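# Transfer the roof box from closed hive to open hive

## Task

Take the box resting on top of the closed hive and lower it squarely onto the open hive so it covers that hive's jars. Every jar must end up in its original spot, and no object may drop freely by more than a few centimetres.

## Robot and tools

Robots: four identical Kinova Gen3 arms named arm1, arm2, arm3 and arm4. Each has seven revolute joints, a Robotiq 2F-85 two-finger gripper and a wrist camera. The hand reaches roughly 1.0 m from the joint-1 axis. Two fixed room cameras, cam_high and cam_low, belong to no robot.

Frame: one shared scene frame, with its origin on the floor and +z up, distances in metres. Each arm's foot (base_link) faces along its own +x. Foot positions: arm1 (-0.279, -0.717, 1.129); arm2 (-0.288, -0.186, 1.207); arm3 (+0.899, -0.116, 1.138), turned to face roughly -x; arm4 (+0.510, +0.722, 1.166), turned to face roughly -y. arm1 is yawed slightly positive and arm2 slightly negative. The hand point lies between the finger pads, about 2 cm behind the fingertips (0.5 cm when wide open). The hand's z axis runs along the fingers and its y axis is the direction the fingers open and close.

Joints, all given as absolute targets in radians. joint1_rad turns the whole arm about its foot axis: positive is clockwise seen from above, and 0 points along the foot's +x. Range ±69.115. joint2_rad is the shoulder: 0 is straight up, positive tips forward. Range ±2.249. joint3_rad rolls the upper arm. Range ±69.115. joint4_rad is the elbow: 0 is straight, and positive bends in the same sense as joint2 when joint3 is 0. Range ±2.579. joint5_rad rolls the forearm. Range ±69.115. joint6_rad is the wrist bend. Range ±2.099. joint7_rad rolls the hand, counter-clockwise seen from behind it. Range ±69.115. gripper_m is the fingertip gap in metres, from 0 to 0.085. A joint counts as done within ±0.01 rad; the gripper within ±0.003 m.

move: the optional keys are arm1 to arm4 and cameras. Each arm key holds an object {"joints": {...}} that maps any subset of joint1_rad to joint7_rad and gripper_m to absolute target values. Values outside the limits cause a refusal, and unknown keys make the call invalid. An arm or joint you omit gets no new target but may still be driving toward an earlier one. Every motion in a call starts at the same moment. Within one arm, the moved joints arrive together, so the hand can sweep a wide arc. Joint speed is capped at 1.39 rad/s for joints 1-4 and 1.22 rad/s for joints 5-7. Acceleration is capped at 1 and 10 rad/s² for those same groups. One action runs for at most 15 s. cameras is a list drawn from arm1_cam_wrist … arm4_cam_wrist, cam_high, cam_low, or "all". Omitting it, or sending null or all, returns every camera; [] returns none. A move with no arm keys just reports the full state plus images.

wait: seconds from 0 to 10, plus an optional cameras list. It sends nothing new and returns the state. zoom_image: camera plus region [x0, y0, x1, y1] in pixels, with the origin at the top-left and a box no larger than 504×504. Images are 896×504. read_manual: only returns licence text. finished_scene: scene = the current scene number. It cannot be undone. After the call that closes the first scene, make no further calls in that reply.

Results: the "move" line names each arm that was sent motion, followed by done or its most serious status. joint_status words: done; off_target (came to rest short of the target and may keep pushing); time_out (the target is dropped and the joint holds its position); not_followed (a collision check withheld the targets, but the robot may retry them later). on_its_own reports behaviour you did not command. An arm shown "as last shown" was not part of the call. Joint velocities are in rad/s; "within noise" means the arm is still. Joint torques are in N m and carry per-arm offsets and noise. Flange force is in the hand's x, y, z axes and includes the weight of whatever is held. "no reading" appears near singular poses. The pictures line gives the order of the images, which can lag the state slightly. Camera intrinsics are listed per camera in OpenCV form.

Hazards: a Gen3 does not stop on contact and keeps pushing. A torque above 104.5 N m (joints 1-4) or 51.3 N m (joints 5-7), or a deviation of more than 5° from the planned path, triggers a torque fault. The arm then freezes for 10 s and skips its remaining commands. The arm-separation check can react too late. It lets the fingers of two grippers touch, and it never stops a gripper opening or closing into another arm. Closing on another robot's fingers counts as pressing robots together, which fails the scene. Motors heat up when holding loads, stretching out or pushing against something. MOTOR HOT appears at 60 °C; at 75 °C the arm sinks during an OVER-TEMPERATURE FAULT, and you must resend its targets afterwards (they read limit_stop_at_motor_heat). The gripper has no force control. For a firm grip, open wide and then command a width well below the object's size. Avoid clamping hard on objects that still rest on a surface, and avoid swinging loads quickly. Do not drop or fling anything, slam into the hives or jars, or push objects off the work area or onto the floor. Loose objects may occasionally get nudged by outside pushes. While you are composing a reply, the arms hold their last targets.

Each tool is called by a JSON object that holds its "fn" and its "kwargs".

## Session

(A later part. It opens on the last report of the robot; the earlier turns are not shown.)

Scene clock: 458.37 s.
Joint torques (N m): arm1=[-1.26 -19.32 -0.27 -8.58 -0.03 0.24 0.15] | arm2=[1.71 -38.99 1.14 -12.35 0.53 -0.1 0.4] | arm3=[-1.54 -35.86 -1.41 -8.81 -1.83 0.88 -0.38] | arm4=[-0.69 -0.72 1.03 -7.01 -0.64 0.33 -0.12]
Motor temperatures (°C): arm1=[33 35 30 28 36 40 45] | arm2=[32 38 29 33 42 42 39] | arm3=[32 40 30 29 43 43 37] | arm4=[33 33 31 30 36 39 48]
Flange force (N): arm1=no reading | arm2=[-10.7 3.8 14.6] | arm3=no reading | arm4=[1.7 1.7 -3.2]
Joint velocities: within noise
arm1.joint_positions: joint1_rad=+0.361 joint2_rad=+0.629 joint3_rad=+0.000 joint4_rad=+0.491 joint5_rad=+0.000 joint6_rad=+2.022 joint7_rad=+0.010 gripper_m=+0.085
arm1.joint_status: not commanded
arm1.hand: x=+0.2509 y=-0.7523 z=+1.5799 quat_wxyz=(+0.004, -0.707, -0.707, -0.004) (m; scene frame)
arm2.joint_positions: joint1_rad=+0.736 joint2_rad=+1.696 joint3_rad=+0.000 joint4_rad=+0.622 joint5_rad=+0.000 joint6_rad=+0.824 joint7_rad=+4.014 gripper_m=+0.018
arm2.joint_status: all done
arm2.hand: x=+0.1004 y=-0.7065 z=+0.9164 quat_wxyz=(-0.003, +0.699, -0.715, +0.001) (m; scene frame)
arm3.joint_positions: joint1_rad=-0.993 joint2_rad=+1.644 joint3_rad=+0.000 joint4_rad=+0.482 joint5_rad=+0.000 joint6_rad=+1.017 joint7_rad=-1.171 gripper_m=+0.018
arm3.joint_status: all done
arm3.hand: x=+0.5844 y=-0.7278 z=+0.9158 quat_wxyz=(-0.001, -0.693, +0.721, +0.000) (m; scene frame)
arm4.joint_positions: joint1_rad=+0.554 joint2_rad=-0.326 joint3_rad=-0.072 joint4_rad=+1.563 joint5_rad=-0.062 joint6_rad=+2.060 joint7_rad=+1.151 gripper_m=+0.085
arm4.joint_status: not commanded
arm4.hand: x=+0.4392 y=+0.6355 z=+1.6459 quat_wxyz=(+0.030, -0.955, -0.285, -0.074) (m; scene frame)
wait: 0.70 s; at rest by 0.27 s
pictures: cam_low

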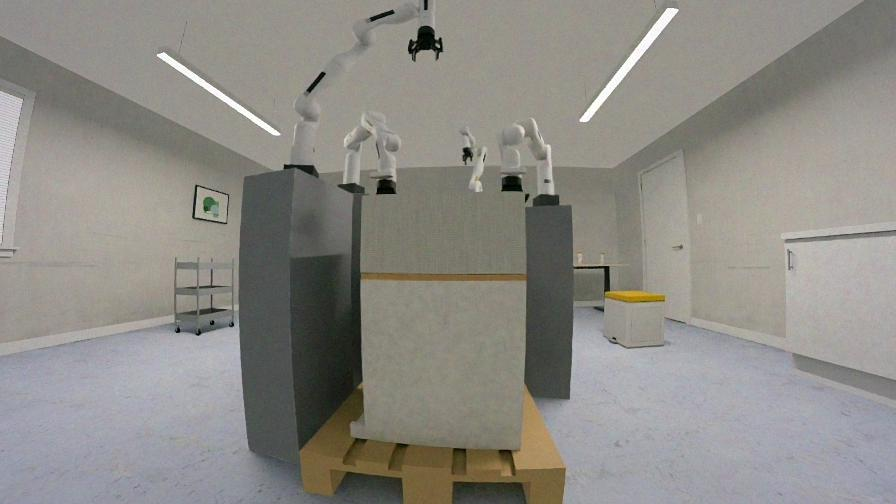

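{"fn": "move", "kwargs": {"arm2": {"joints":{"joint2_rad":1.6980,"joint4_rad":0.6188,"joint6_rad":0.8248}}, "arm3": {"joints":{"joint2_rad":1.6459,"joint4_rad":0.4789,"joint6_rad":1.0169}}, "cameras": []}}

{"fn": "wait", "kwargs": {"seconds": 0.7, "cameras": ["cam_low"]}}

{"fn": "zoom_image", "kwargs": {"camera": "cam_low", "region": [350, 240, 450, 300]}}

{"fn": "zoom_image", "kwargs": {"camera": "cam_low", "region": [450, 240, 550, 300]}}

Scene clock: 464.77 s.
Joint torques (N m): arm1=[-1.24 -19.3 -0.25 -8.53 0 0.22 0.15] | arm2=[2.06 -38.89 1.28 -12.21 0.54 -0.07 0.33] | arm3=[-1.53 -35.78 -1.41 -8.69 -1.92 0.98 -0.49] | arm4=[-0.63 -0.8 0.98 -7.08 -0.61 0.24 -0.08]
Motor temperatures (°C): arm1=[33 35 30 28 36 40 45] | arm2=[32 38 29 33 42 42 39] | arm3=[32 40 30 29 43 43 37] | arm4=[33 33 31 30 36 39 48]
Flange force (N): arm1=no reading | arm2=[-10.4 3.0 14.8] | arm3=no reading | arm4=[1.7 1.7 -3.3]
move: arm2 done; arm3 done
Joint velocities: within noise
arm1.joint_positions: joint1_rad=+0.361 joint2_rad=+0.629 joint3_rad=+0.000 joint4_rad=+0.491 joint5_rad=+0.000 joint6_rad=+2.022 joint7_rad=+0.010 gripper_m=+0.085
arm1.joint_status: not commanded
arm1.hand: x=+0.2509 y=-0.7523 z=+1.5799 quat_wxyz=(+0.004, -0.707, -0.707, -0.004) (m; scene frame)
arm2.joint_positions: joint1_rad=+0.736 joint2_rad=+1.698 joint3_rad=+0.000 joint4_rad=+0.619 joint5_rad=+0.000 joint6_rad=+0.825 joint7_rad=+4.014 gripper_m=+0.018
arm2.joint_status: all done
arm2.hand: x=+0.1004 y=-0.7066 z=+0.9156 quat_wxyz=(-0.003, +0.699, -0.715, +0.001) (m; scene frame)
arm3.joint_positions: joint1_rad=-0.993 joint2_rad=+1.646 joint3_rad=+0.000 joint4_rad=+0.479 joint5_rad=+0.000 joint6_rad=+1.017 joint7_rad=-1.171 gripper_m=+0.018
arm3.joint_status: all done
arm3.hand: x=+0.5844 y=-0.7279 z=+0.9150 quat_wxyz=(-0.001, -0.693, +0.721, +0.000) (m; scene frame)
arm4: as last shown
pictures: none
No camera images: "cameras" was empty.

Scene clock: 465.47 s.
Joint torques (N m): arm1=[-1.26 -19.32 -0.21 -8.52 -0.02 0.27 0.19] | arm2=[1.97 -38.88 1.29 -12.27 0.56 -0.08 0.35] | arm3=[-1.56 -36.01 -1.68 -8.73 -1.89 0.98 -0.39] | arm4=[-0.61 -0.86 1.09 -6.94 -0.6 0.3 -0.1]
Motor temperatures (°C): arm1=[33 35 30 28 36 40 45] | arm2=[32 38 29 33 42 42 39] | arm3=[32 40 30 29 43 43 37] | arm4=[33 33 31 30 36 39 48]
Flange force (N): arm1=no reading | arm2=[-10.7 3.5 14.5] | arm3=no reading | arm4=[1.5 2.1 -3.7]
Joint velocities: within noise
arm1.joint_positions: joint1_rad=+0.361 joint2_rad=+0.629 joint3_rad=+0.000 joint4_rad=+0.491 joint5_rad=+0.000 joint6_rad=+2.022 joint7_rad=+0.010 gripper_m=+0.085
arm1.joint_status: not commanded
arm1.hand: x=+0.2509 y=-0.7523 z=+1.5799 quat_wxyz=(+0.004, -0.707, -0.707, -0.004) (m; scene frame)
arm2.joint_positions: joint1_rad=+0.736 joint2_rad=+1.698 joint3_rad=+0.000 joint4_rad=+0.619 joint5_rad=+0.000 joint6_rad=+0.825 joint7_rad=+4.014 gripper_m=+0.018
arm2.joint_status: all done
arm2.hand: x=+0.1005 y=-0.7066 z=+0.9157 quat_wxyz=(-0.003, +0.699, -0.715, +0.001) (m; scene frame)
arm3.joint_positions: joint1_rad=-0.993 joint2_rad=+1.646 joint3_rad=+0.000 joint4_rad=+0.479 joint5_rad=+0.000 joint6_rad=+1.017 joint7_rad=-1.171 gripper_m=+0.018
arm3.joint_status: all done
arm3.hand: x=+0.5844 y=-0.7279 z=+0.9150 quat_wxyz=(-0.001, -0.693, +0.721, +0.000) (m; scene frame)
arm4.joint_positions: joint1_rad=+0.554 joint2_rad=-0.326 joint3_rad=-0.072 joint4_rad=+1.563 joint5_rad=-0.062 joint6_rad=+2.060 joint7_rad=+1.151 gripper_m=+0.085
arm4.joint_status: not commanded
arm4.hand: x=+0.4392 y=+0.6355 z=+1.6459 quat_wxyz=(+0.030, -0.955, -0.285, -0.074) (m; scene frame)
wait: 0.70 s; at rest by 0.27 s
pictures: cam_low

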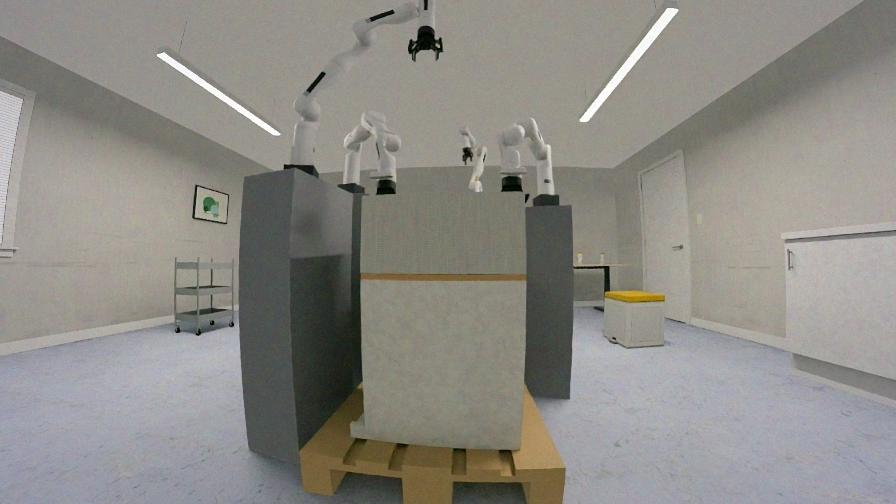

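Scaled by 5.040 from the camera's 896x504 image, which has a finer 1280x720 frame.

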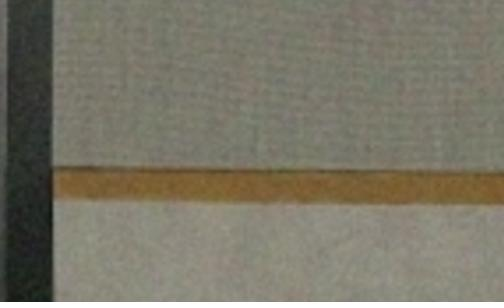

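Scaled by 5.040 from the camera's 896x504 image, which has a finer 1280x720 frame.

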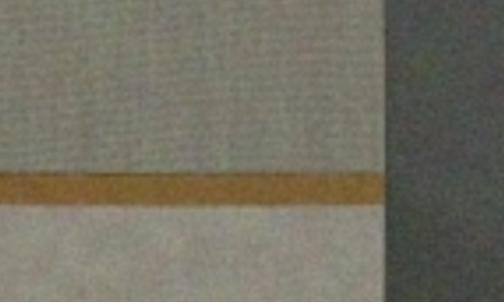

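{"fn": "move", "kwargs": {"arm2": {"joints":{"joint2_rad":1.7002,"joint4_rad":0.6160,"joint6_rad":0.8254}}, "arm3": {"joints":{"joint2_rad":1.6481,"joint4_rad":0.4763,"joint6_rad":1.0173}}, "cameras": []}}

{"fn": "wait", "kwargs": {"seconds": 0.7, "cameras": []}}

{"fn": "move", "kwargs": {"arm2": {"joints":{"joint2_rad":1.7024,"joint4_rad":0.6132,"joint6_rad":0.8260}}, "arm3": {"joints":{"joint2_rad":1.6502,"joint4_rad":0.4737,"joint6_rad":1.0177}}, "cameras": []}}

{"fn": "wait", "kwargs": {"seconds": 0.7, "cameras": []}}

Scene clock: 473.20 s.
Joint torques (N m): arm1=[-1.26 -19.34 -0.27 -8.6 -0.01 0.21 0.13] | arm2=[1.38 -38.77 0.72 -12.43 0.27 -0.12 0.35] | arm3=[-1.29 -34.22 -1.1 -8.39 -1.52 0.69 -0.53] | arm4=[-0.7 -0.84 1.02 -6.93 -0.63 0.31 -0.09]
Motor temperatures (°C): arm1=[33 35 30 28 36 40 45] | arm2=[32 38 29 33 42 42 39] | arm3=[32 40 30 29 43 43 37] | arm4=[33 33 31 30 36 39 48]
Flange force (N): arm1=no reading | arm2=[-11.2 5.0 13.7] | arm3=no reading | arm4=[1.5 1.9 -3.8]
move: arm2 done; arm3 done
Joint velocities: within noise
arm1.joint_positions: joint1_rad=+0.361 joint2_rad=+0.629 joint3_rad=+0.000 joint4_rad=+0.491 joint5_rad=+0.000 joint6_rad=+2.022 joint7_rad=+0.010 gripper_m=+0.085
arm1.joint_status: not commanded
arm1.hand: x=+0.2509 y=-0.7523 z=+1.5799 quat_wxyz=(+0.004, -0.707, -0.707, -0.004) (m; scene frame)
arm2.joint_positions: joint1_rad=+0.736 joint2_rad=+1.700 joint3_rad=+0.000 joint4_rad=+0.616 joint5_rad=+0.000 joint6_rad=+0.825 joint7_rad=+4.014 gripper_m=+0.018
arm2.joint_status: all done
arm2.hand: x=+0.1005 y=-0.7065 z=+0.9149 quat_wxyz=(-0.003, +0.699, -0.715, +0.001) (m; scene frame)
arm3.joint_positions: joint1_rad=-0.993 joint2_rad=+1.648 joint3_rad=+0.000 joint4_rad=+0.476 joint5_rad=+0.000 joint6_rad=+1.017 joint7_rad=-1.171 gripper_m=+0.018
arm3.joint_status: all done
arm3.hand: x=+0.5844 y=-0.7279 z=+0.9142 quat_wxyz=(-0.001, -0.693, +0.721, +0.000) (m; scene frame)
arm4: as last shown
pictures: none
No camera images: "cameras" was empty.

Scene clock: 473.90 s.
Joint torques (N m): arm1=[-1.26 -19.29 -0.3 -8.57 -0.02 0.17 0.18] | arm2=[1.41 -38.79 0.72 -12.4 0.28 -0.16 0.36] | arm3=[-1.34 -34.06 -1.12 -8.39 -1.53 0.71 -0.44] | arm4=[-0.59 -0.78 1.07 -7.02 -0.62 0.34 -0.08]
Motor temperatures (°C): arm1=[33 35 30 28 36 40 45] | arm2=[32 38 29 33 42 42 39] | arm3=[32 40 30 29 43 43 37] | arm4=[33 33 31 30 36 39 48]
Flange force (N): arm1=no reading | arm2=[-10.9 4.7 13.9] | arm3=no reading | arm4=[1.7 2.0 -3.2]
Joint velocities: within noise
arm1.joint_positions: joint1_rad=+0.361 joint2_rad=+0.629 joint3_rad=+0.000 joint4_rad=+0.491 joint5_rad=+0.000 joint6_rad=+2.022 joint7_rad=+0.010 gripper_m=+0.085
arm1.joint_status: not commanded
arm1.hand: x=+0.2509 y=-0.7523 z=+1.5799 quat_wxyz=(+0.004, -0.707, -0.707, -0.004) (m; scene frame)
arm2.joint_positions: joint1_rad=+0.736 joint2_rad=+1.700 joint3_rad=+0.000 joint4_rad=+0.616 joint5_rad=+0.000 joint6_rad=+0.825 joint7_rad=+4.014 gripper_m=+0.018
arm2.joint_status: all done
arm2.hand: x=+0.1005 y=-0.7065 z=+0.9149 quat_wxyz=(-0.003, +0.699, -0.715, +0.001) (m; scene frame)
arm3.joint_positions: joint1_rad=-0.993 joint2_rad=+1.648 joint3_rad=+0.000 joint4_rad=+0.476 joint5_rad=+0.000 joint6_rad=+1.017 joint7_rad=-1.171 gripper_m=+0.018
arm3.joint_status: all done
arm3.hand: x=+0.5844 y=-0.7278 z=+0.9142 quat_wxyz=(-0.001, -0.693, +0.721, +0.000) (m; scene frame)
arm4.joint_positions: joint1_rad=+0.554 joint2_rad=-0.326 joint3_rad=-0.072 joint4_rad=+1.563 joint5_rad=-0.062 joint6_rad=+2.060 joint7_rad=+1.151 gripper_m=+0.085
arm4.joint_status: not commanded
arm4.hand: x=+0.4392 y=+0.6355 z=+1.6459 quat_wxyz=(+0.030, -0.955, -0.285, -0.074) (m; scene frame)
wait: 0.70 s; at rest by 0.27 s
pictures: none
No camera images: "cameras" was empty.

Scene clock: 474.30 s.
Joint torques (N m): arm1=[-1.27 -19.25 -0.31 -8.64 -0.02 0.24 0.11] | arm2=[0.93 -38.37 0.21 -12.23 0.04 0.02 0.35] | arm3=[-1.33 -31.71 -0.9 -8.05 -1.29 0.19 -0.4] | arm4=[-0.68 -0.84 1 -7 -0.62 0.32 -0.07]
Motor temperatures (°C): arm1=[33 35 30 28 36 40 45] | arm2=[32 38 29 33 42 42 39] | arm3=[32 40 30 29 43 43 37] | arm4=[33 33 31 30 36 39 48]
Flange force (N): arm1=no reading | arm2=[-11.0 5.7 13.2] | arm3=no reading | arm4=[1.5 1.9 -3.4]
move: arm2 done; arm3 done
Joint velocities: within noise
arm1.joint_positions: joint1_rad=+0.361 joint2_rad=+0.629 joint3_rad=+0.000 joint4_rad=+0.491 joint5_rad=+0.000 joint6_rad=+2.022 joint7_rad=+0.010 gripper_m=+0.085
arm1.joint_status: not commanded
arm1.hand: x=+0.2509 y=-0.7523 z=+1.5799 quat_wxyz=(+0.004, -0.707, -0.707, -0.004) (m; scene frame)
arm2.joint_positions: joint1_rad=+0.736 joint2_rad=+1.702 joint3_rad=+0.000 joint4_rad=+0.613 joint5_rad=+0.000 joint6_rad=+0.826 joint7_rad=+4.014 gripper_m=+0.018
arm2.joint_status: all done
arm2.hand: x=+0.1005 y=-0.7066 z=+0.9141 quat_wxyz=(-0.003, +0.699, -0.715, +0.001) (m; scene frame)
arm3.joint_positions: joint1_rad=-0.993 joint2_rad=+1.650 joint3_rad=+0.000 joint4_rad=+0.474 joint5_rad=+0.000 joint6_rad=+1.018 joint7_rad=-1.171 gripper_m=+0.018
arm3.joint_status: all done
arm3.hand: x=+0.5844 y=-0.7279 z=+0.9135 quat_wxyz=(-0.001, -0.693, +0.721, +0.000) (m; scene frame)
arm4: as last shown
pictures: none
No camera images: "cameras" was empty.

Scene clock: 475.00 s.
Joint torques (N m): arm1=[-1.2 -19.3 -0.26 -8.64 -0.03 0.22 0.09] | arm2=[0.95 -38.37 0.24 -12.05 0.03 0.15 0.35] | arm3=[-1.04 -31.76 -0.67 -7.72 -1.2 0.49 -0.35] | arm4=[-0.68 -0.82 1.09 -6.98 -0.64 0.31 -0.12]
Motor temperatures (°C): arm1=[33 35 30 28 36 40 45] | arm2=[32 38 29 33 42 42 39] | arm3=[32 40 30 29 43 43 37] | arm4=[33 33 31 30 36 39 48]
Flange force (N): arm1=no reading | arm2=[-10.4 5.2 13.7] | arm3=no reading | arm4=[1.6 1.9 -3.5]
Joint velocities: within noise
arm1.joint_positions: joint1_rad=+0.361 joint2_rad=+0.629 joint3_rad=+0.000 joint4_rad=+0.491 joint5_rad=+0.000 joint6_rad=+2.022 joint7_rad=+0.010 gripper_m=+0.085
arm1.joint_status: not commanded
arm1.hand: x=+0.2509 y=-0.7523 z=+1.5799 quat_wxyz=(+0.004, -0.707, -0.707, -0.004) (m; scene frame)
arm2.joint_positions: joint1_rad=+0.736 joint2_rad=+1.702 joint3_rad=+0.000 joint4_rad=+0.613 joint5_rad=+0.000 joint6_rad=+0.826 joint7_rad=+4.014 gripper_m=+0.018
arm2.joint_status: all done
arm2.hand: x=+0.1005 y=-0.7066 z=+0.9141 quat_wxyz=(-0.003, +0.699, -0.715, +0.001) (m; scene frame)
arm3.joint_positions: joint1_rad=-0.993 joint2_rad=+1.650 joint3_rad=+0.000 joint4_rad=+0.474 joint5_rad=+0.000 joint6_rad=+1.018 joint7_rad=-1.171 gripper_m=+0.018
arm3.joint_status: all done
arm3.hand: x=+0.5844 y=-0.7279 z=+0.9135 quat_wxyz=(-0.001, -0.693, +0.721, +0.000) (m; scene frame)
arm4.joint_positions: joint1_rad=+0.554 joint2_rad=-0.326 joint3_rad=-0.072 joint4_rad=+1.563 joint5_rad=-0.062 joint6_rad=+2.060 joint7_rad=+1.151 gripper_m=+0.085
arm4.joint_status: not commanded
arm4.hand: x=+0.4392 y=+0.6355 z=+1.6459 quat_wxyz=(+0.030, -0.955, -0.285, -0.074) (m; scene frame)
wait: 0.70 s; at rest by 0.27 s
pictures: none
No camera images: "cameras" was empty.

{"fn": "move", "kwargs": {"arm2": {"joints":{"joint2_rad":1.7052,"joint4_rad":0.6098,"joint6_rad":0.8266}}, "cameras": []}}

{"fn": "wait", "kwargs": {"seconds": 0.7, "cameras": []}}

{"fn": "move", "kwargs": {"arm2": {"joints":{"joint2_rad":1.7079,"joint4_rad":0.6063,"joint6_rad":0.8274}}, "cameras": []}}

{"fn": "wait", "kwargs": {"seconds": 0.7, "cameras": ["cam_low","arm1_cam_wrist"]}}

{"fn": "zoom_image", "kwargs": {"camera": "cam_low", "region": [350, 240, 450, 300]}}

{"fn": "zoom_image", "kwargs": {"camera": "cam_low", "region": [450, 240, 550, 300]}}

Scene clock: 481.83 s.
Joint torques (N m): arm1=[-1.3 -19.27 -0.24 -8.52 0.02 0.23 0.13] | arm2=[0.68 -36.99 0.29 -11.8 0.17 0.05 0.41] | arm3=[-1.09 -33.03 -0.15 -7.59 -0.84 1.24 -0.41] | arm4=[-0.7 -0.76 1.05 -7.04 -0.61 0.3 -0.11]
Motor temperatures (°C): arm1=[33 35 30 28 36 40 45] | arm2=[32 38 29 33 42 42 39] | arm3=[32 40 30 29 43 42 37] | arm4=[33 33 31 30 36 39 48]
Flange force (N): arm1=no reading | arm2=[-11.4 6.4 10.8] | arm3=no reading | arm4=[1.7 1.8 -3.2]
move: arm2 done
Joint velocities: within noise
arm1.joint_positions: joint1_rad=+0.361 joint2_rad=+0.629 joint3_rad=+0.000 joint4_rad=+0.491 joint5_rad=+0.000 joint6_rad=+2.022 joint7_rad=+0.010 gripper_m=+0.085
arm1.joint_status: not commanded
arm1.hand: x=+0.2509 y=-0.7523 z=+1.5799 quat_wxyz=(+0.004, -0.707, -0.707, -0.004) (m; scene frame)
arm2.joint_positions: joint1_rad=+0.736 joint2_rad=+1.705 joint3_rad=+0.000 joint4_rad=+0.610 joint5_rad=+0.000 joint6_rad=+0.827 joint7_rad=+4.014 gripper_m=+0.018
arm2.joint_status: all done
arm2.hand: x=+0.1005 y=-0.7065 z=+0.9131 quat_wxyz=(-0.003, +0.699, -0.715, +0.001) (m; scene frame)
arm3.joint_positions: joint1_rad=-0.993 joint2_rad=+1.650 joint3_rad=+0.000 joint4_rad=+0.474 joint5_rad=+0.000 joint6_rad=+1.018 joint7_rad=-1.171 gripper_m=+0.018
arm3.joint_status: not commanded
arm3.hand: x=+0.5843 y=-0.7279 z=+0.9135 quat_wxyz=(-0.001, -0.693, +0.721, +0.000) (m; scene frame)
arm4: as last shown
pictures: none
No camera images: "cameras" was empty.

Scene clock: 482.53 s.
Joint torques (N m): arm1=[-1.25 -19.29 -0.23 -8.6 0.02 0.22 0.13] | arm2=[0.75 -36.93 0.33 -11.75 0.19 0.05 0.42] | arm3=[-1.13 -33.09 -0.16 -7.48 -0.83 1.18 -0.39] | arm4=[-0.65 -0.92 1.06 -7.01 -0.62 0.31 -0.09]
Motor temperatures (°C): arm1=[33 35 30 28 36 40 45] | arm2=[32 38 29 33 42 42 39] | arm3=[32 40 30 29 43 42 37] | arm4=[33 33 31 30 36 39 48]
Flange force (N): arm1=no reading | arm2=[-11.3 6.2 10.8] | arm3=no reading | arm4=[1.4 2.0 -3.5]
Joint velocities: within noise
arm1.joint_positions: joint1_rad=+0.361 joint2_rad=+0.629 joint3_rad=+0.000 joint4_rad=+0.491 joint5_rad=+0.000 joint6_rad=+2.022 joint7_rad=+0.010 gripper_m=+0.085
arm1.joint_status: not commanded
arm1.hand: x=+0.2509 y=-0.7523 z=+1.5799 quat_wxyz=(+0.004, -0.707, -0.707, -0.004) (m; scene frame)
arm2.joint_positions: joint1_rad=+0.736 joint2_rad=+1.705 joint3_rad=+0.000 joint4_rad=+0.610 joint5_rad=+0.000 joint6_rad=+0.827 joint7_rad=+4.014 gripper_m=+0.018
arm2.joint_status: all done
arm2.hand: x=+0.1004 y=-0.7065 z=+0.9131 quat_wxyz=(-0.003, +0.699, -0.715, +0.001) (m; scene frame)
arm3.joint_positions: joint1_rad=-0.993 joint2_rad=+1.650 joint3_rad=+0.000 joint4_rad=+0.474 joint5_rad=+0.000 joint6_rad=+1.018 joint7_rad=-1.171 gripper_m=+0.018
arm3.joint_status: not commanded
arm3.hand: x=+0.5844 y=-0.7279 z=+0.9135 quat_wxyz=(-0.001, -0.693, +0.721, +0.000) (m; scene frame)
arm4.joint_positions: joint1_rad=+0.554 joint2_rad=-0.326 joint3_rad=-0.072 joint4_rad=+1.563 joint5_rad=-0.062 joint6_rad=+2.060 joint7_rad=+1.151 gripper_m=+0.085
arm4.joint_status: not commanded
arm4.hand: x=+0.4392 y=+0.6355 z=+1.6459 quat_wxyz=(+0.030, -0.955, -0.285, -0.074) (m; scene frame)
wait: 0.70 s; at rest by 0.27 s
pictures: none
No camera images: "cameras" was empty.

Scene clock: 482.97 s.
Joint torques (N m): arm1=[-1.27 -19.25 -0.22 -8.56 0.01 0.22 0.07] | arm2=[0.98 -34.66 0.41 -11.41 0.19 -0.32 0.31] | arm3=[-0.49 -34.47 0.37 -8.42 -0.5 1.06 -0.52] | arm4=[-0.71 -0.73 1.04 -6.99 -0.66 0.32 -0.13]
Motor temperatures (°C): arm1=[33 35 30 28 36 40 45] | arm2=[32 38 29 33 42 42 39] | arm3=[32 40 30 29 43 42 37] | arm4=[33 33 31 30 36 39 48]
Flange force (N): arm1=no reading | arm2=[-13.0 7.2 5.9] | arm3=no reading | arm4=[1.7 1.6 -3.3]
move: arm2 done
Joint velocities: within noise
arm1.joint_positions: joint1_rad=+0.361 joint2_rad=+0.629 joint3_rad=+0.000 joint4_rad=+0.491 joint5_rad=+0.000 joint6_rad=+2.022 joint7_rad=+0.010 gripper_m=+0.085
arm1.joint_status: not commanded
arm1.hand: x=+0.2509 y=-0.7523 z=+1.5799 quat_wxyz=(+0.004, -0.707, -0.707, -0.004) (m; scene frame)
arm2.joint_positions: joint1_rad=+0.736 joint2_rad=+1.708 joint3_rad=+0.000 joint4_rad=+0.606 joint5_rad=+0.000 joint6_rad=+0.827 joint7_rad=+4.014 gripper_m=+0.018
arm2.joint_status: all done
arm2.hand: x=+0.1005 y=-0.7066 z=+0.9122 quat_wxyz=(-0.003, +0.699, -0.715, +0.001) (m; scene frame)
arm3.joint_positions: joint1_rad=-0.993 joint2_rad=+1.650 joint3_rad=+0.000 joint4_rad=+0.474 joint5_rad=+0.000 joint6_rad=+1.018 joint7_rad=-1.171 gripper_m=+0.018
arm3.joint_status: not commanded
arm3.hand: x=+0.5844 y=-0.7279 z=+0.9135 quat_wxyz=(-0.001, -0.693, +0.721, +0.000) (m; scene frame)
arm4: as last shown
pictures: none
No camera images: "cameras" was empty.

Scene clock: 483.67 s.
Joint torques (N m): arm1=[-1.3 -19.37 -0.23 -8.58 -0.04 0.23 0.15] | arm2=[1.12 -34.46 0.56 -11.3 0.25 -0.29 0.31] | arm3=[-0.61 -34.48 0.3 -8.25 -0.54 1.05 -0.5] | arm4=[-0.66 -0.82 1 -6.95 -0.6 0.36 -0.12]
Motor temperatures (°C): arm1=[33 35 30 28 36 40 45] | arm2=[32 38 29 33 42 42 39] | arm3=[32 40 30 29 43 42 37] | arm4=[33 33 31 30 36 39 48]
Flange force (N): arm1=no reading | arm2=[-13.0 7.0 5.7] | arm3=no reading | arm4=[1.4 1.8 -3.5]
Joint velocities: within noise
arm1.joint_positions: joint1_rad=+0.361 joint2_rad=+0.629 joint3_rad=+0.000 joint4_rad=+0.491 joint5_rad=+0.000 joint6_rad=+2.022 joint7_rad=+0.010 gripper_m=+0.085
arm1.joint_status: not commanded
arm1.hand: x=+0.2509 y=-0.7523 z=+1.5799 quat_wxyz=(+0.004, -0.707, -0.707, -0.004) (m; scene frame)
arm2.joint_positions: joint1_rad=+0.736 joint2_rad=+1.708 joint3_rad=+0.000 joint4_rad=+0.606 joint5_rad=+0.000 joint6_rad=+0.827 joint7_rad=+4.014 gripper_m=+0.018
arm2.joint_status: all done
arm2.hand: x=+0.1005 y=-0.7066 z=+0.9121 quat_wxyz=(-0.003, +0.699, -0.715, +0.001) (m; scene frame)
arm3.joint_positions: joint1_rad=-0.993 joint2_rad=+1.650 joint3_rad=+0.000 joint4_rad=+0.474 joint5_rad=+0.000 joint6_rad=+1.018 joint7_rad=-1.171 gripper_m=+0.018
arm3.joint_status: not commanded
arm3.hand: x=+0.5844 y=-0.7279 z=+0.9135 quat_wxyz=(-0.001, -0.693, +0.721, +0.000) (m; scene frame)
arm4.joint_positions: joint1_rad=+0.554 joint2_rad=-0.326 joint3_rad=-0.072 joint4_rad=+1.563 joint5_rad=-0.062 joint6_rad=+2.060 joint7_rad=+1.151 gripper_m=+0.085
arm4.joint_status: not commanded
arm4.hand: x=+0.4392 y=+0.6355 z=+1.6459 quat_wxyz=(+0.030, -0.955, -0.285, -0.074) (m; scene frame)
wait: 0.70 s; at rest by 0.27 s
pictures: arm1_cam_wrist, cam_low

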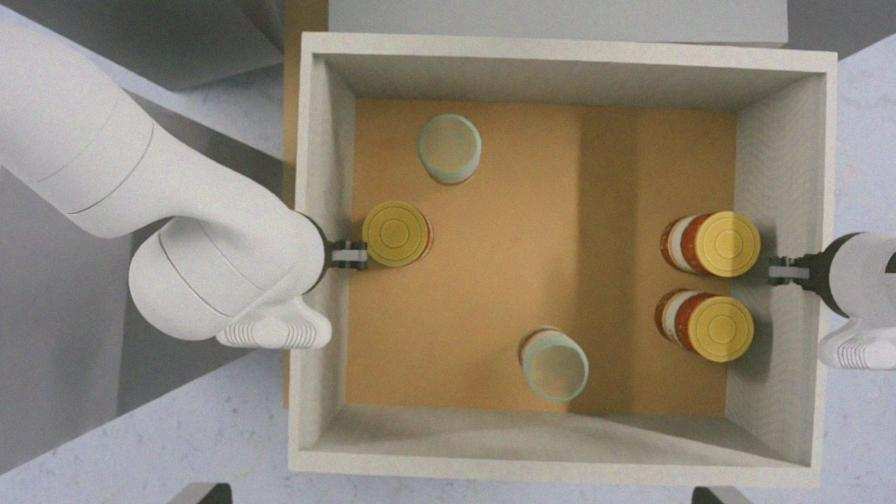

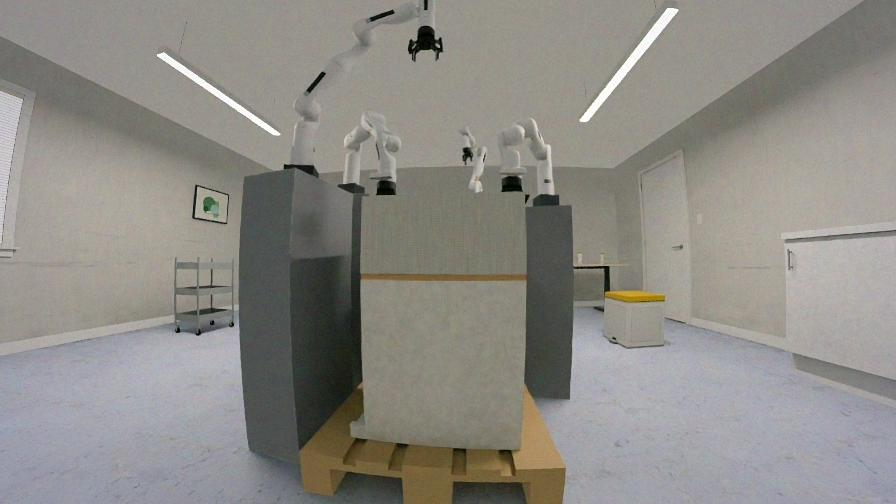

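Scaled by 5.040 from the camera's 896x504 image, which has a finer 1280x720 frame.

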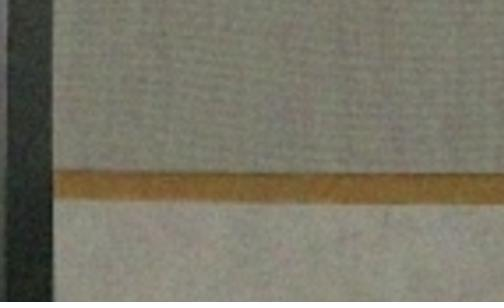

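Scaled by 5.040 from the camera's 896x504 image, which has a finer 1280x720 frame.

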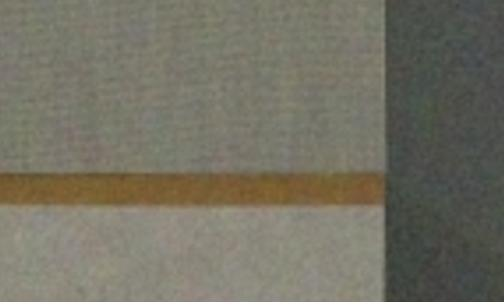

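{"fn": "move", "kwargs": {"arm2": {"joints":{"joint2_rad":1.7098,"joint4_rad":0.6039,"joint6_rad":0.8279}}, "arm3": {"joints":{"joint2_rad":1.6529,"joint4_rad":0.4705,"joint6_rad":1.0182}}, "cameras": []}}

{"fn": "wait", "kwargs": {"seconds": 0.7, "cameras": []}}

{"fn": "move", "kwargs": {"arm3": {"joints":{"joint2_rad":1.6556,"joint4_rad":0.4673,"joint6_rad":1.0187}}, "cameras": []}}

{"fn": "wait", "kwargs": {"seconds": 0.7, "cameras": []}}

Scene clock: 491.60 s.
Joint torques (N m): arm1=[-1.3 -19.35 -0.28 -8.53 0.03 0.27 0.14] | arm2=[0.03 -32.07 -0.5 -10.41 -0.17 -0.23 0.39] | arm3=[0.78 -29.02 1.22 -7.54 0.12 -0.3 -0.38] | arm4=[-0.71 -0.82 1 -7.01 -0.62 0.33 -0.12]
Motor temperatures (°C): arm1=[33 35 30 28 36 40 45] | arm2=[32 38 29 33 42 42 39] | arm3=[32 41 30 29 43 42 37] | arm4=[33 33 31 30 36 39 48]
Flange force (N): arm1=no reading | arm2=[-12.0 8.2 2.1] | arm3=no reading | arm4=[1.5 1.7 -3.3]
move: arm2 done; arm3 done
Joint velocities: within noise
arm1.joint_positions: joint1_rad=+0.361 joint2_rad=+0.629 joint3_rad=+0.000 joint4_rad=+0.491 joint5_rad=+0.000 joint6_rad=+2.022 joint7_rad=+0.010 gripper_m=+0.085
arm1.joint_status: not commanded
arm1.hand: x=+0.2509 y=-0.7523 z=+1.5799 quat_wxyz=(+0.004, -0.707, -0.707, -0.004) (m; scene frame)
arm2.joint_positions: joint1_rad=+0.736 joint2_rad=+1.710 joint3_rad=+0.000 joint4_rad=+0.604 joint5_rad=+0.000 joint6_rad=+0.828 joint7_rad=+4.014 gripper_m=+0.018
arm2.joint_status: all done
arm2.hand: x=+0.1005 y=-0.7065 z=+0.9115 quat_wxyz=(-0.003, +0.699, -0.715, +0.001) (m; scene frame)
arm3.joint_positions: joint1_rad=-0.993 joint2_rad=+1.653 joint3_rad=+0.000 joint4_rad=+0.470 joint5_rad=+0.000 joint6_rad=+1.018 joint7_rad=-1.171 gripper_m=+0.018
arm3.joint_status: all done
arm3.hand: x=+0.5844 y=-0.7279 z=+0.9125 quat_wxyz=(-0.001, -0.693, +0.721, +0.000) (m; scene frame)
arm4: as last shown
pictures: none
No camera images: "cameras" was empty.

Scene clock: 492.30 s.
Joint torques (N m): arm1=[-1.29 -19.24 -0.27 -8.57 -0.02 0.27 0.16] | arm2=[0 -31.86 -0.51 -10.31 -0.18 -0.24 0.4] | arm3=[0.76 -28.61 1.23 -7.35 0.12 -0.35 -0.41] | arm4=[-0.64 -0.79 1.08 -6.99 -0.63 0.35 -0.12]
Motor temperatures (°C): arm1=[33 35 30 28 36 40 45] | arm2=[32 38 29 33 42 42 39] | arm3=[32 41 30 29 43 42 37] | arm4=[33 33 31 30 36 39 48]
Flange force (N): arm1=no reading | arm2=[-11.8 8.0 1.9] | arm3=no reading | arm4=[1.6 1.9 -3.3]
Joint velocities: within noise
arm1.joint_positions: joint1_rad=+0.361 joint2_rad=+0.629 joint3_rad=+0.000 joint4_rad=+0.491 joint5_rad=+0.000 joint6_rad=+2.022 joint7_rad=+0.010 gripper_m=+0.085
arm1.joint_status: not commanded
arm1.hand: x=+0.2509 y=-0.7523 z=+1.5799 quat_wxyz=(+0.004, -0.707, -0.707, -0.004) (m; scene frame)
arm2.joint_positions: joint1_rad=+0.736 joint2_rad=+1.710 joint3_rad=+0.000 joint4_rad=+0.604 joint5_rad=+0.000 joint6_rad=+0.828 joint7_rad=+4.014 gripper_m=+0.018
arm2.joint_status: all done
arm2.hand: x=+0.1005 y=-0.7065 z=+0.9115 quat_wxyz=(-0.003, +0.699, -0.715, +0.001) (m; scene frame)
arm3.joint_positions: joint1_rad=-0.993 joint2_rad=+1.653 joint3_rad=+0.000 joint4_rad=+0.470 joint5_rad=+0.000 joint6_rad=+1.018 joint7_rad=-1.171 gripper_m=+0.018
arm3.joint_status: all done
arm3.hand: x=+0.5844 y=-0.7279 z=+0.9125 quat_wxyz=(-0.001, -0.693, +0.721, +0.000) (m; scene frame)
arm4.joint_positions: joint1_rad=+0.554 joint2_rad=-0.326 joint3_rad=-0.072 joint4_rad=+1.563 joint5_rad=-0.062 joint6_rad=+2.060 joint7_rad=+1.151 gripper_m=+0.085
arm4.joint_status: not commanded
arm4.hand: x=+0.4392 y=+0.6355 z=+1.6459 quat_wxyz=(+0.030, -0.955, -0.285, -0.074) (m; scene frame)
wait: 0.70 s; at rest by 0.27 s
pictures: none
No camera images: "cameras" was empty.

Scene clock: 492.73 s.
Joint torques (N m): arm1=[-1.27 -19.32 -0.29 -8.56 -0.03 0.24 0.15] | arm2=[-0.77 -31.94 -1.02 -9.86 -0.37 0.24 0.51] | arm3=[1.26 -18.97 1.48 -6.04 0.46 -2.95 -0.33] | arm4=[-0.77 -0.85 1.05 -7 -0.66 0.33 -0.1]
Motor temperatures (°C): arm1=[33 35 30 28 36 40 45] | arm2=[32 38 29 33 42 42 39] | arm3=[32 41 30 29 43 42 37] | arm4=[33 33 31 30 36 39 48]
Flange force (N): arm1=no reading | arm2=[-9.9 7.9 3.4] | arm3=no reading | arm4=[1.5 1.9 -3.4]
move: arm3 done
Joint velocities: within noise
arm1.joint_positions: joint1_rad=+0.361 joint2_rad=+0.629 joint3_rad=+0.000 joint4_rad=+0.491 joint5_rad=+0.000 joint6_rad=+2.022 joint7_rad=+0.010 gripper_m=+0.085
arm1.joint_status: not commanded
arm1.hand: x=+0.2509 y=-0.7523 z=+1.5799 quat_wxyz=(+0.004, -0.707, -0.707, -0.004) (m; scene frame)
arm2, arm4: as last shown
arm3.joint_positions: joint1_rad=-0.993 joint2_rad=+1.655 joint3_rad=+0.000 joint4_rad=+0.467 joint5_rad=+0.000 joint6_rad=+1.019 joint7_rad=-1.171 gripper_m=+0.018
arm3.joint_status: all done
arm3.hand: x=+0.5843 y=-0.7279 z=+0.9115 quat_wxyz=(-0.001, -0.693, +0.721, +0.000) (m; scene frame)
pictures: none
No camera images: "cameras" was empty.

Scene clock: 493.43 s.
Joint torques (N m): arm1=[-1.21 -19.2 -0.29 -8.6 0 0.24 0.15] | arm2=[-0.76 -31.93 -1.03 -9.86 -0.37 0.21 0.51] | arm3=[1.27 -18.32 1.4 -5.85 0.48 -3.07 -0.28] | arm4=[-0.72 -0.77 1.03 -7.03 -0.57 0.34 -0.11]
Motor temperatures (°C): arm1=[33 35 30 28 36 40 45] | arm2=[32 38 29 33 42 42 39] | arm3=[32 41 30 29 43 42 37] | arm4=[33 33 31 30 36 39 48]
Flange force (N): arm1=no reading | arm2=[-9.9 7.8 3.3] | arm3=no reading | arm4=[1.7 1.8 -3.1]
Joint velocities: within noise
arm1.joint_positions: joint1_rad=+0.361 joint2_rad=+0.629 joint3_rad=+0.000 joint4_rad=+0.491 joint5_rad=+0.000 joint6_rad=+2.022 joint7_rad=+0.010 gripper_m=+0.085
arm1.joint_status: not commanded
arm1.hand: x=+0.2509 y=-0.7523 z=+1.5799 quat_wxyz=(+0.004, -0.707, -0.707, -0.004) (m; scene frame)
arm2.joint_positions: joint1_rad=+0.736 joint2_rad=+1.710 joint3_rad=+0.000 joint4_rad=+0.604 joint5_rad=+0.000 joint6_rad=+0.828 joint7_rad=+4.014 gripper_m=+0.018
arm2.joint_status: not commanded
arm2.hand: x=+0.1005 y=-0.7065 z=+0.9115 quat_wxyz=(-0.003, +0.699, -0.715, +0.001) (m; scene frame)
arm3.joint_positions: joint1_rad=-0.993 joint2_rad=+1.656 joint3_rad=+0.000 joint4_rad=+0.467 joint5_rad=+0.000 joint6_rad=+1.019 joint7_rad=-1.171 gripper_m=+0.018
arm3.joint_status: all done
arm3.hand: x=+0.5844 y=-0.7279 z=+0.9115 quat_wxyz=(-0.001, -0.693, +0.721, +0.000) (m; scene frame)
arm4.joint_positions: joint1_rad=+0.554 joint2_rad=-0.326 joint3_rad=-0.072 joint4_rad=+1.563 joint5_rad=-0.062 joint6_rad=+2.060 joint7_rad=+1.151 gripper_m=+0.085
arm4.joint_status: not commanded
arm4.hand: x=+0.4392 y=+0.6355 z=+1.6459 quat_wxyz=(+0.030, -0.955, -0.285, -0.074) (m; scene frame)
wait: 0.70 s; at rest by 0.27 s
pictures: none
No camera images: "cameras" was empty.

{"fn": "move", "kwargs": {"arm3": {"joints":{"joint2_rad":1.6543,"joint4_rad":0.4689,"joint6_rad":1.0185}}, "cameras": []}}

{"fn": "move", "kwargs": {"arm2": {"joints":{"gripper_m":0.035}}, "arm3": {"joints":{"gripper_m":0.035}}, "cameras": []}}

{"fn": "wait", "kwargs": {"seconds": 0.7, "cameras": ["cam_low","arm1_cam_wrist","arm3_cam_wrist","arm2_cam_wrist"]}}

{"fn": "zoom_image", "kwargs": {"camera": "cam_low", "region": [350, 240, 450, 300]}}

{"fn": "zoom_image", "kwargs": {"camera": "cam_low", "region": [450, 240, 550, 300]}}

Scene clock: 500.57 s.
Joint torques (N m): arm1=[-1.25 -19.31 -0.26 -8.64 -0.01 0.24 0.12] | arm2=[-0.75 -31.98 -1.04 -9.96 -0.37 0.18 0.5] | arm3=[1.01 -22.32 1.48 -5.04 0.44 -0.48 -0.31] | arm4=[-0.72 -0.76 1.08 -6.99 -0.6 0.35 -0.11]
Motor temperatures (°C): arm1=[33 35 30 28 36 40 45] | arm2=[32 38 29 33 42 42 39] | arm3=[32 40 30 29 43 43 37] | arm4=[33 33 31 30 36 39 48]
Flange force (N): arm1=no reading | arm2=[-10.3 8.1 3.2] | arm3=no reading | arm4=[1.7 2.0 -3.3]
move: arm3 done
Joint velocities: within noise
arm1.joint_positions: joint1_rad=+0.361 joint2_rad=+0.629 joint3_rad=+0.000 joint4_rad=+0.491 joint5_rad=+0.000 joint6_rad=+2.022 joint7_rad=+0.010 gripper_m=+0.085
arm1.joint_status: not commanded
arm1.hand: x=+0.2509 y=-0.7523 z=+1.5799 quat_wxyz=(+0.004, -0.707, -0.707, -0.004) (m; scene frame)
arm2, arm4: as last shown
arm3.joint_positions: joint1_rad=-0.993 joint2_rad=+1.654 joint3_rad=+0.000 joint4_rad=+0.469 joint5_rad=+0.000 joint6_rad=+1.018 joint7_rad=-1.171 gripper_m=+0.018
arm3.joint_status: all done
arm3.hand: x=+0.5844 y=-0.7279 z=+0.9119 quat_wxyz=(-0.001, -0.693, +0.721, +0.000) (m; scene frame)
pictures: none
No camera images: "cameras" was empty.

Scene clock: 501.43 s.
Joint torques (N m): arm1=[-1.34 -19.31 -0.28 -8.49 -0.01 0.28 0.15] | arm2=[-0.23 -25.1 -0.32 -7.26 -0.03 0.16 0.06] | arm3=[0.34 -27.1 0.58 -6.41 -0.19 -0.34 0.28] | arm4=[-0.69 -0.79 1.12 -7.01 -0.6 0.34 -0.14]
Motor temperatures (°C): arm1=[33 35 30 28 36 40 45] | arm2=[32 38 29 33 42 42 39] | arm3=[32 40 30 29 43 43 37] | arm4=[33 33 31 30 36 39 48]
Flange force (N): arm1=no reading | arm2=[-8.6 6.7 -6.6] | arm3=no reading | arm4=[1.6 2.0 -3.2]
move: arm2 done; arm3 done
Joint velocities: within noise
arm1.joint_positions: joint1_rad=+0.361 joint2_rad=+0.629 joint3_rad=+0.000 joint4_rad=+0.491 joint5_rad=+0.000 joint6_rad=+2.022 joint7_rad=+0.010 gripper_m=+0.085
arm1.joint_status: not commanded
arm1.hand: x=+0.2509 y=-0.7523 z=+1.5799 quat_wxyz=(+0.004, -0.707, -0.707, -0.004) (m; scene frame)
arm2.joint_positions: joint1_rad=+0.736 joint2_rad=+1.710 joint3_rad=+0.000 joint4_rad=+0.604 joint5_rad=+0.000 joint6_rad=+0.828 joint7_rad=+4.014 gripper_m=+0.035
arm2.joint_status: all done
arm2.hand: x=+0.1005 y=-0.7066 z=+0.9115 quat_wxyz=(-0.003, +0.699, -0.715, +0.001) (m; scene frame)
arm3.joint_positions: joint1_rad=-0.993 joint2_rad=+1.654 joint3_rad=+0.000 joint4_rad=+0.469 joint5_rad=+0.000 joint6_rad=+1.019 joint7_rad=-1.171 gripper_m=+0.035
arm3.joint_status: all done
arm3.hand: x=+0.5844 y=-0.7278 z=+0.9119 quat_wxyz=(-0.001, -0.693, +0.721, +0.000) (m; scene frame)
arm4: as last shown
pictures: none
No camera images: "cameras" was empty.

Scene clock: 502.13 s.
Joint torques (N m): arm1=[-1.3 -19.26 -0.16 -8.54 0.02 0.23 0.12] | arm2=[-0.23 -25.08 -0.32 -7.24 -0.02 0.16 0.07] | arm3=[0.36 -27 0.42 -6.43 -0.15 -0.3 0.24] | arm4=[-0.72 -0.76 0.94 -6.95 -0.55 0.37 -0.07]
Motor temperatures (°C): arm1=[33 35 30 28 36 40 45] | arm2=[32 38 29 33 42 42 39] | arm3=[32 40 30 29 43 43 37] | arm4=[33 33 31 30 36 39 48]
Flange force (N): arm1=no reading | arm2=[-8.5 6.6 -6.5] | arm3=no reading | arm4=[1.6 1.8 -3.4]
Joint velocities: within noise
arm1.joint_positions: joint1_rad=+0.361 joint2_rad=+0.629 joint3_rad=+0.000 joint4_rad=+0.491 joint5_rad=+0.000 joint6_rad=+2.022 joint7_rad=+0.010 gripper_m=+0.085
arm1.joint_status: not commanded
arm1.hand: x=+0.2509 y=-0.7523 z=+1.5799 quat_wxyz=(+0.004, -0.707, -0.707, -0.004) (m; scene frame)
arm2.joint_positions: joint1_rad=+0.736 joint2_rad=+1.710 joint3_rad=+0.000 joint4_rad=+0.604 joint5_rad=+0.000 joint6_rad=+0.828 joint7_rad=+4.014 gripper_m=+0.035
arm2.joint_status: all done
arm2.hand: x=+0.1005 y=-0.7065 z=+0.9115 quat_wxyz=(-0.003, +0.699, -0.715, +0.001) (m; scene frame)
arm3.joint_positions: joint1_rad=-0.993 joint2_rad=+1.654 joint3_rad=+0.000 joint4_rad=+0.469 joint5_rad=+0.000 joint6_rad=+1.019 joint7_rad=-1.171 gripper_m=+0.035
arm3.joint_status: all done
arm3.hand: x=+0.5844 y=-0.7278 z=+0.9119 quat_wxyz=(-0.001, -0.693, +0.721, +0.000) (m; scene frame)
arm4.joint_positions: joint1_rad=+0.554 joint2_rad=-0.326 joint3_rad=-0.072 joint4_rad=+1.563 joint5_rad=-0.062 joint6_rad=+2.060 joint7_rad=+1.151 gripper_m=+0.085
arm4.joint_status: not commanded
arm4.hand: x=+0.4392 y=+0.6355 z=+1.6459 quat_wxyz=(+0.030, -0.955, -0.285, -0.074) (m; scene frame)
wait: 0.70 s; at rest by 0.27 s
pictures: arm1_cam_wrist, arm2_cam_wrist, arm3_cam_wrist, cam_low

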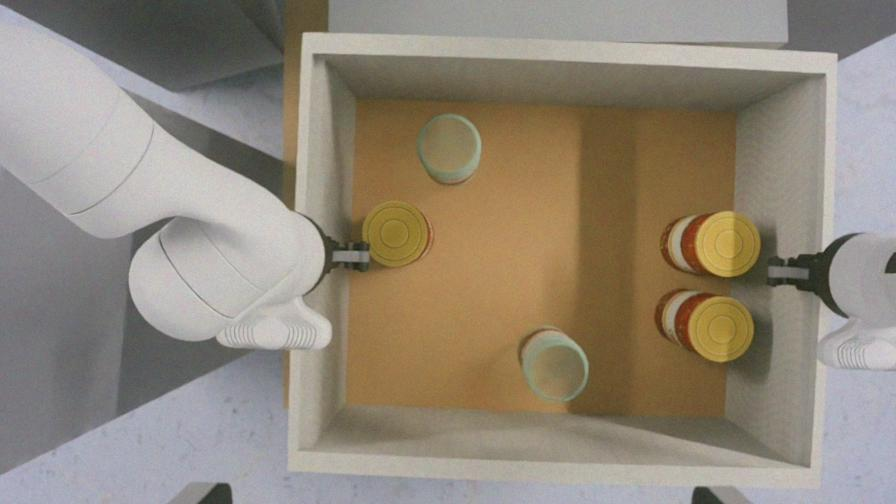

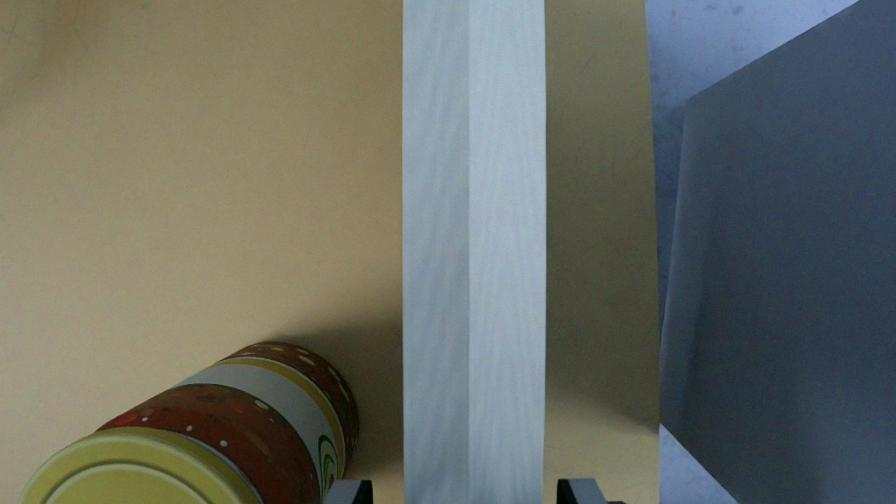

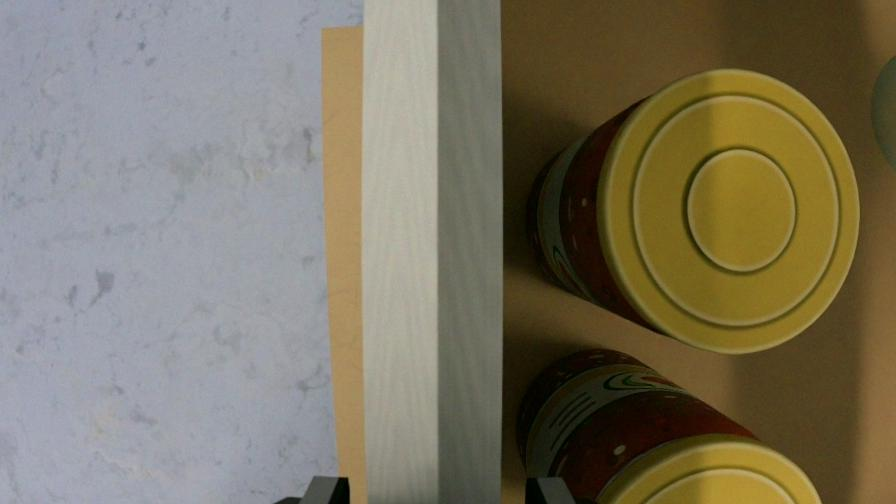

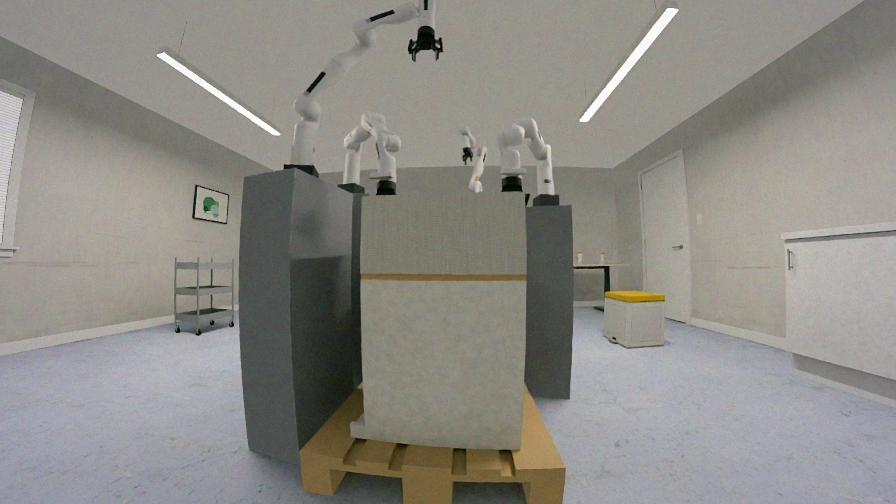

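Scaled by 5.040 from the camera's 896x504 image, which has a finer 1280x720 frame.

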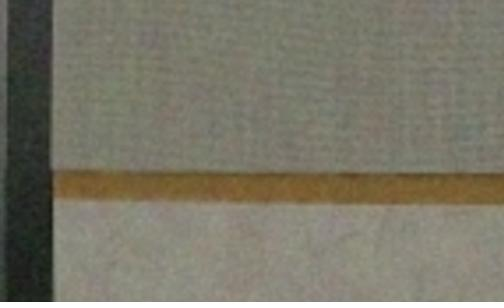

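Scaled by 5.040 from the camera's 896x504 image, which has a finer 1280x720 frame.

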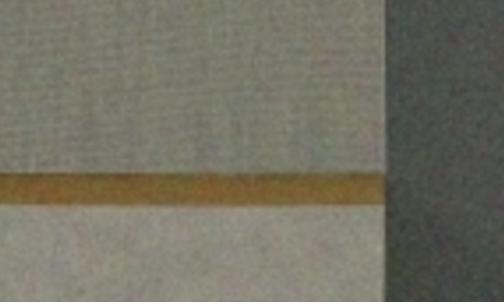

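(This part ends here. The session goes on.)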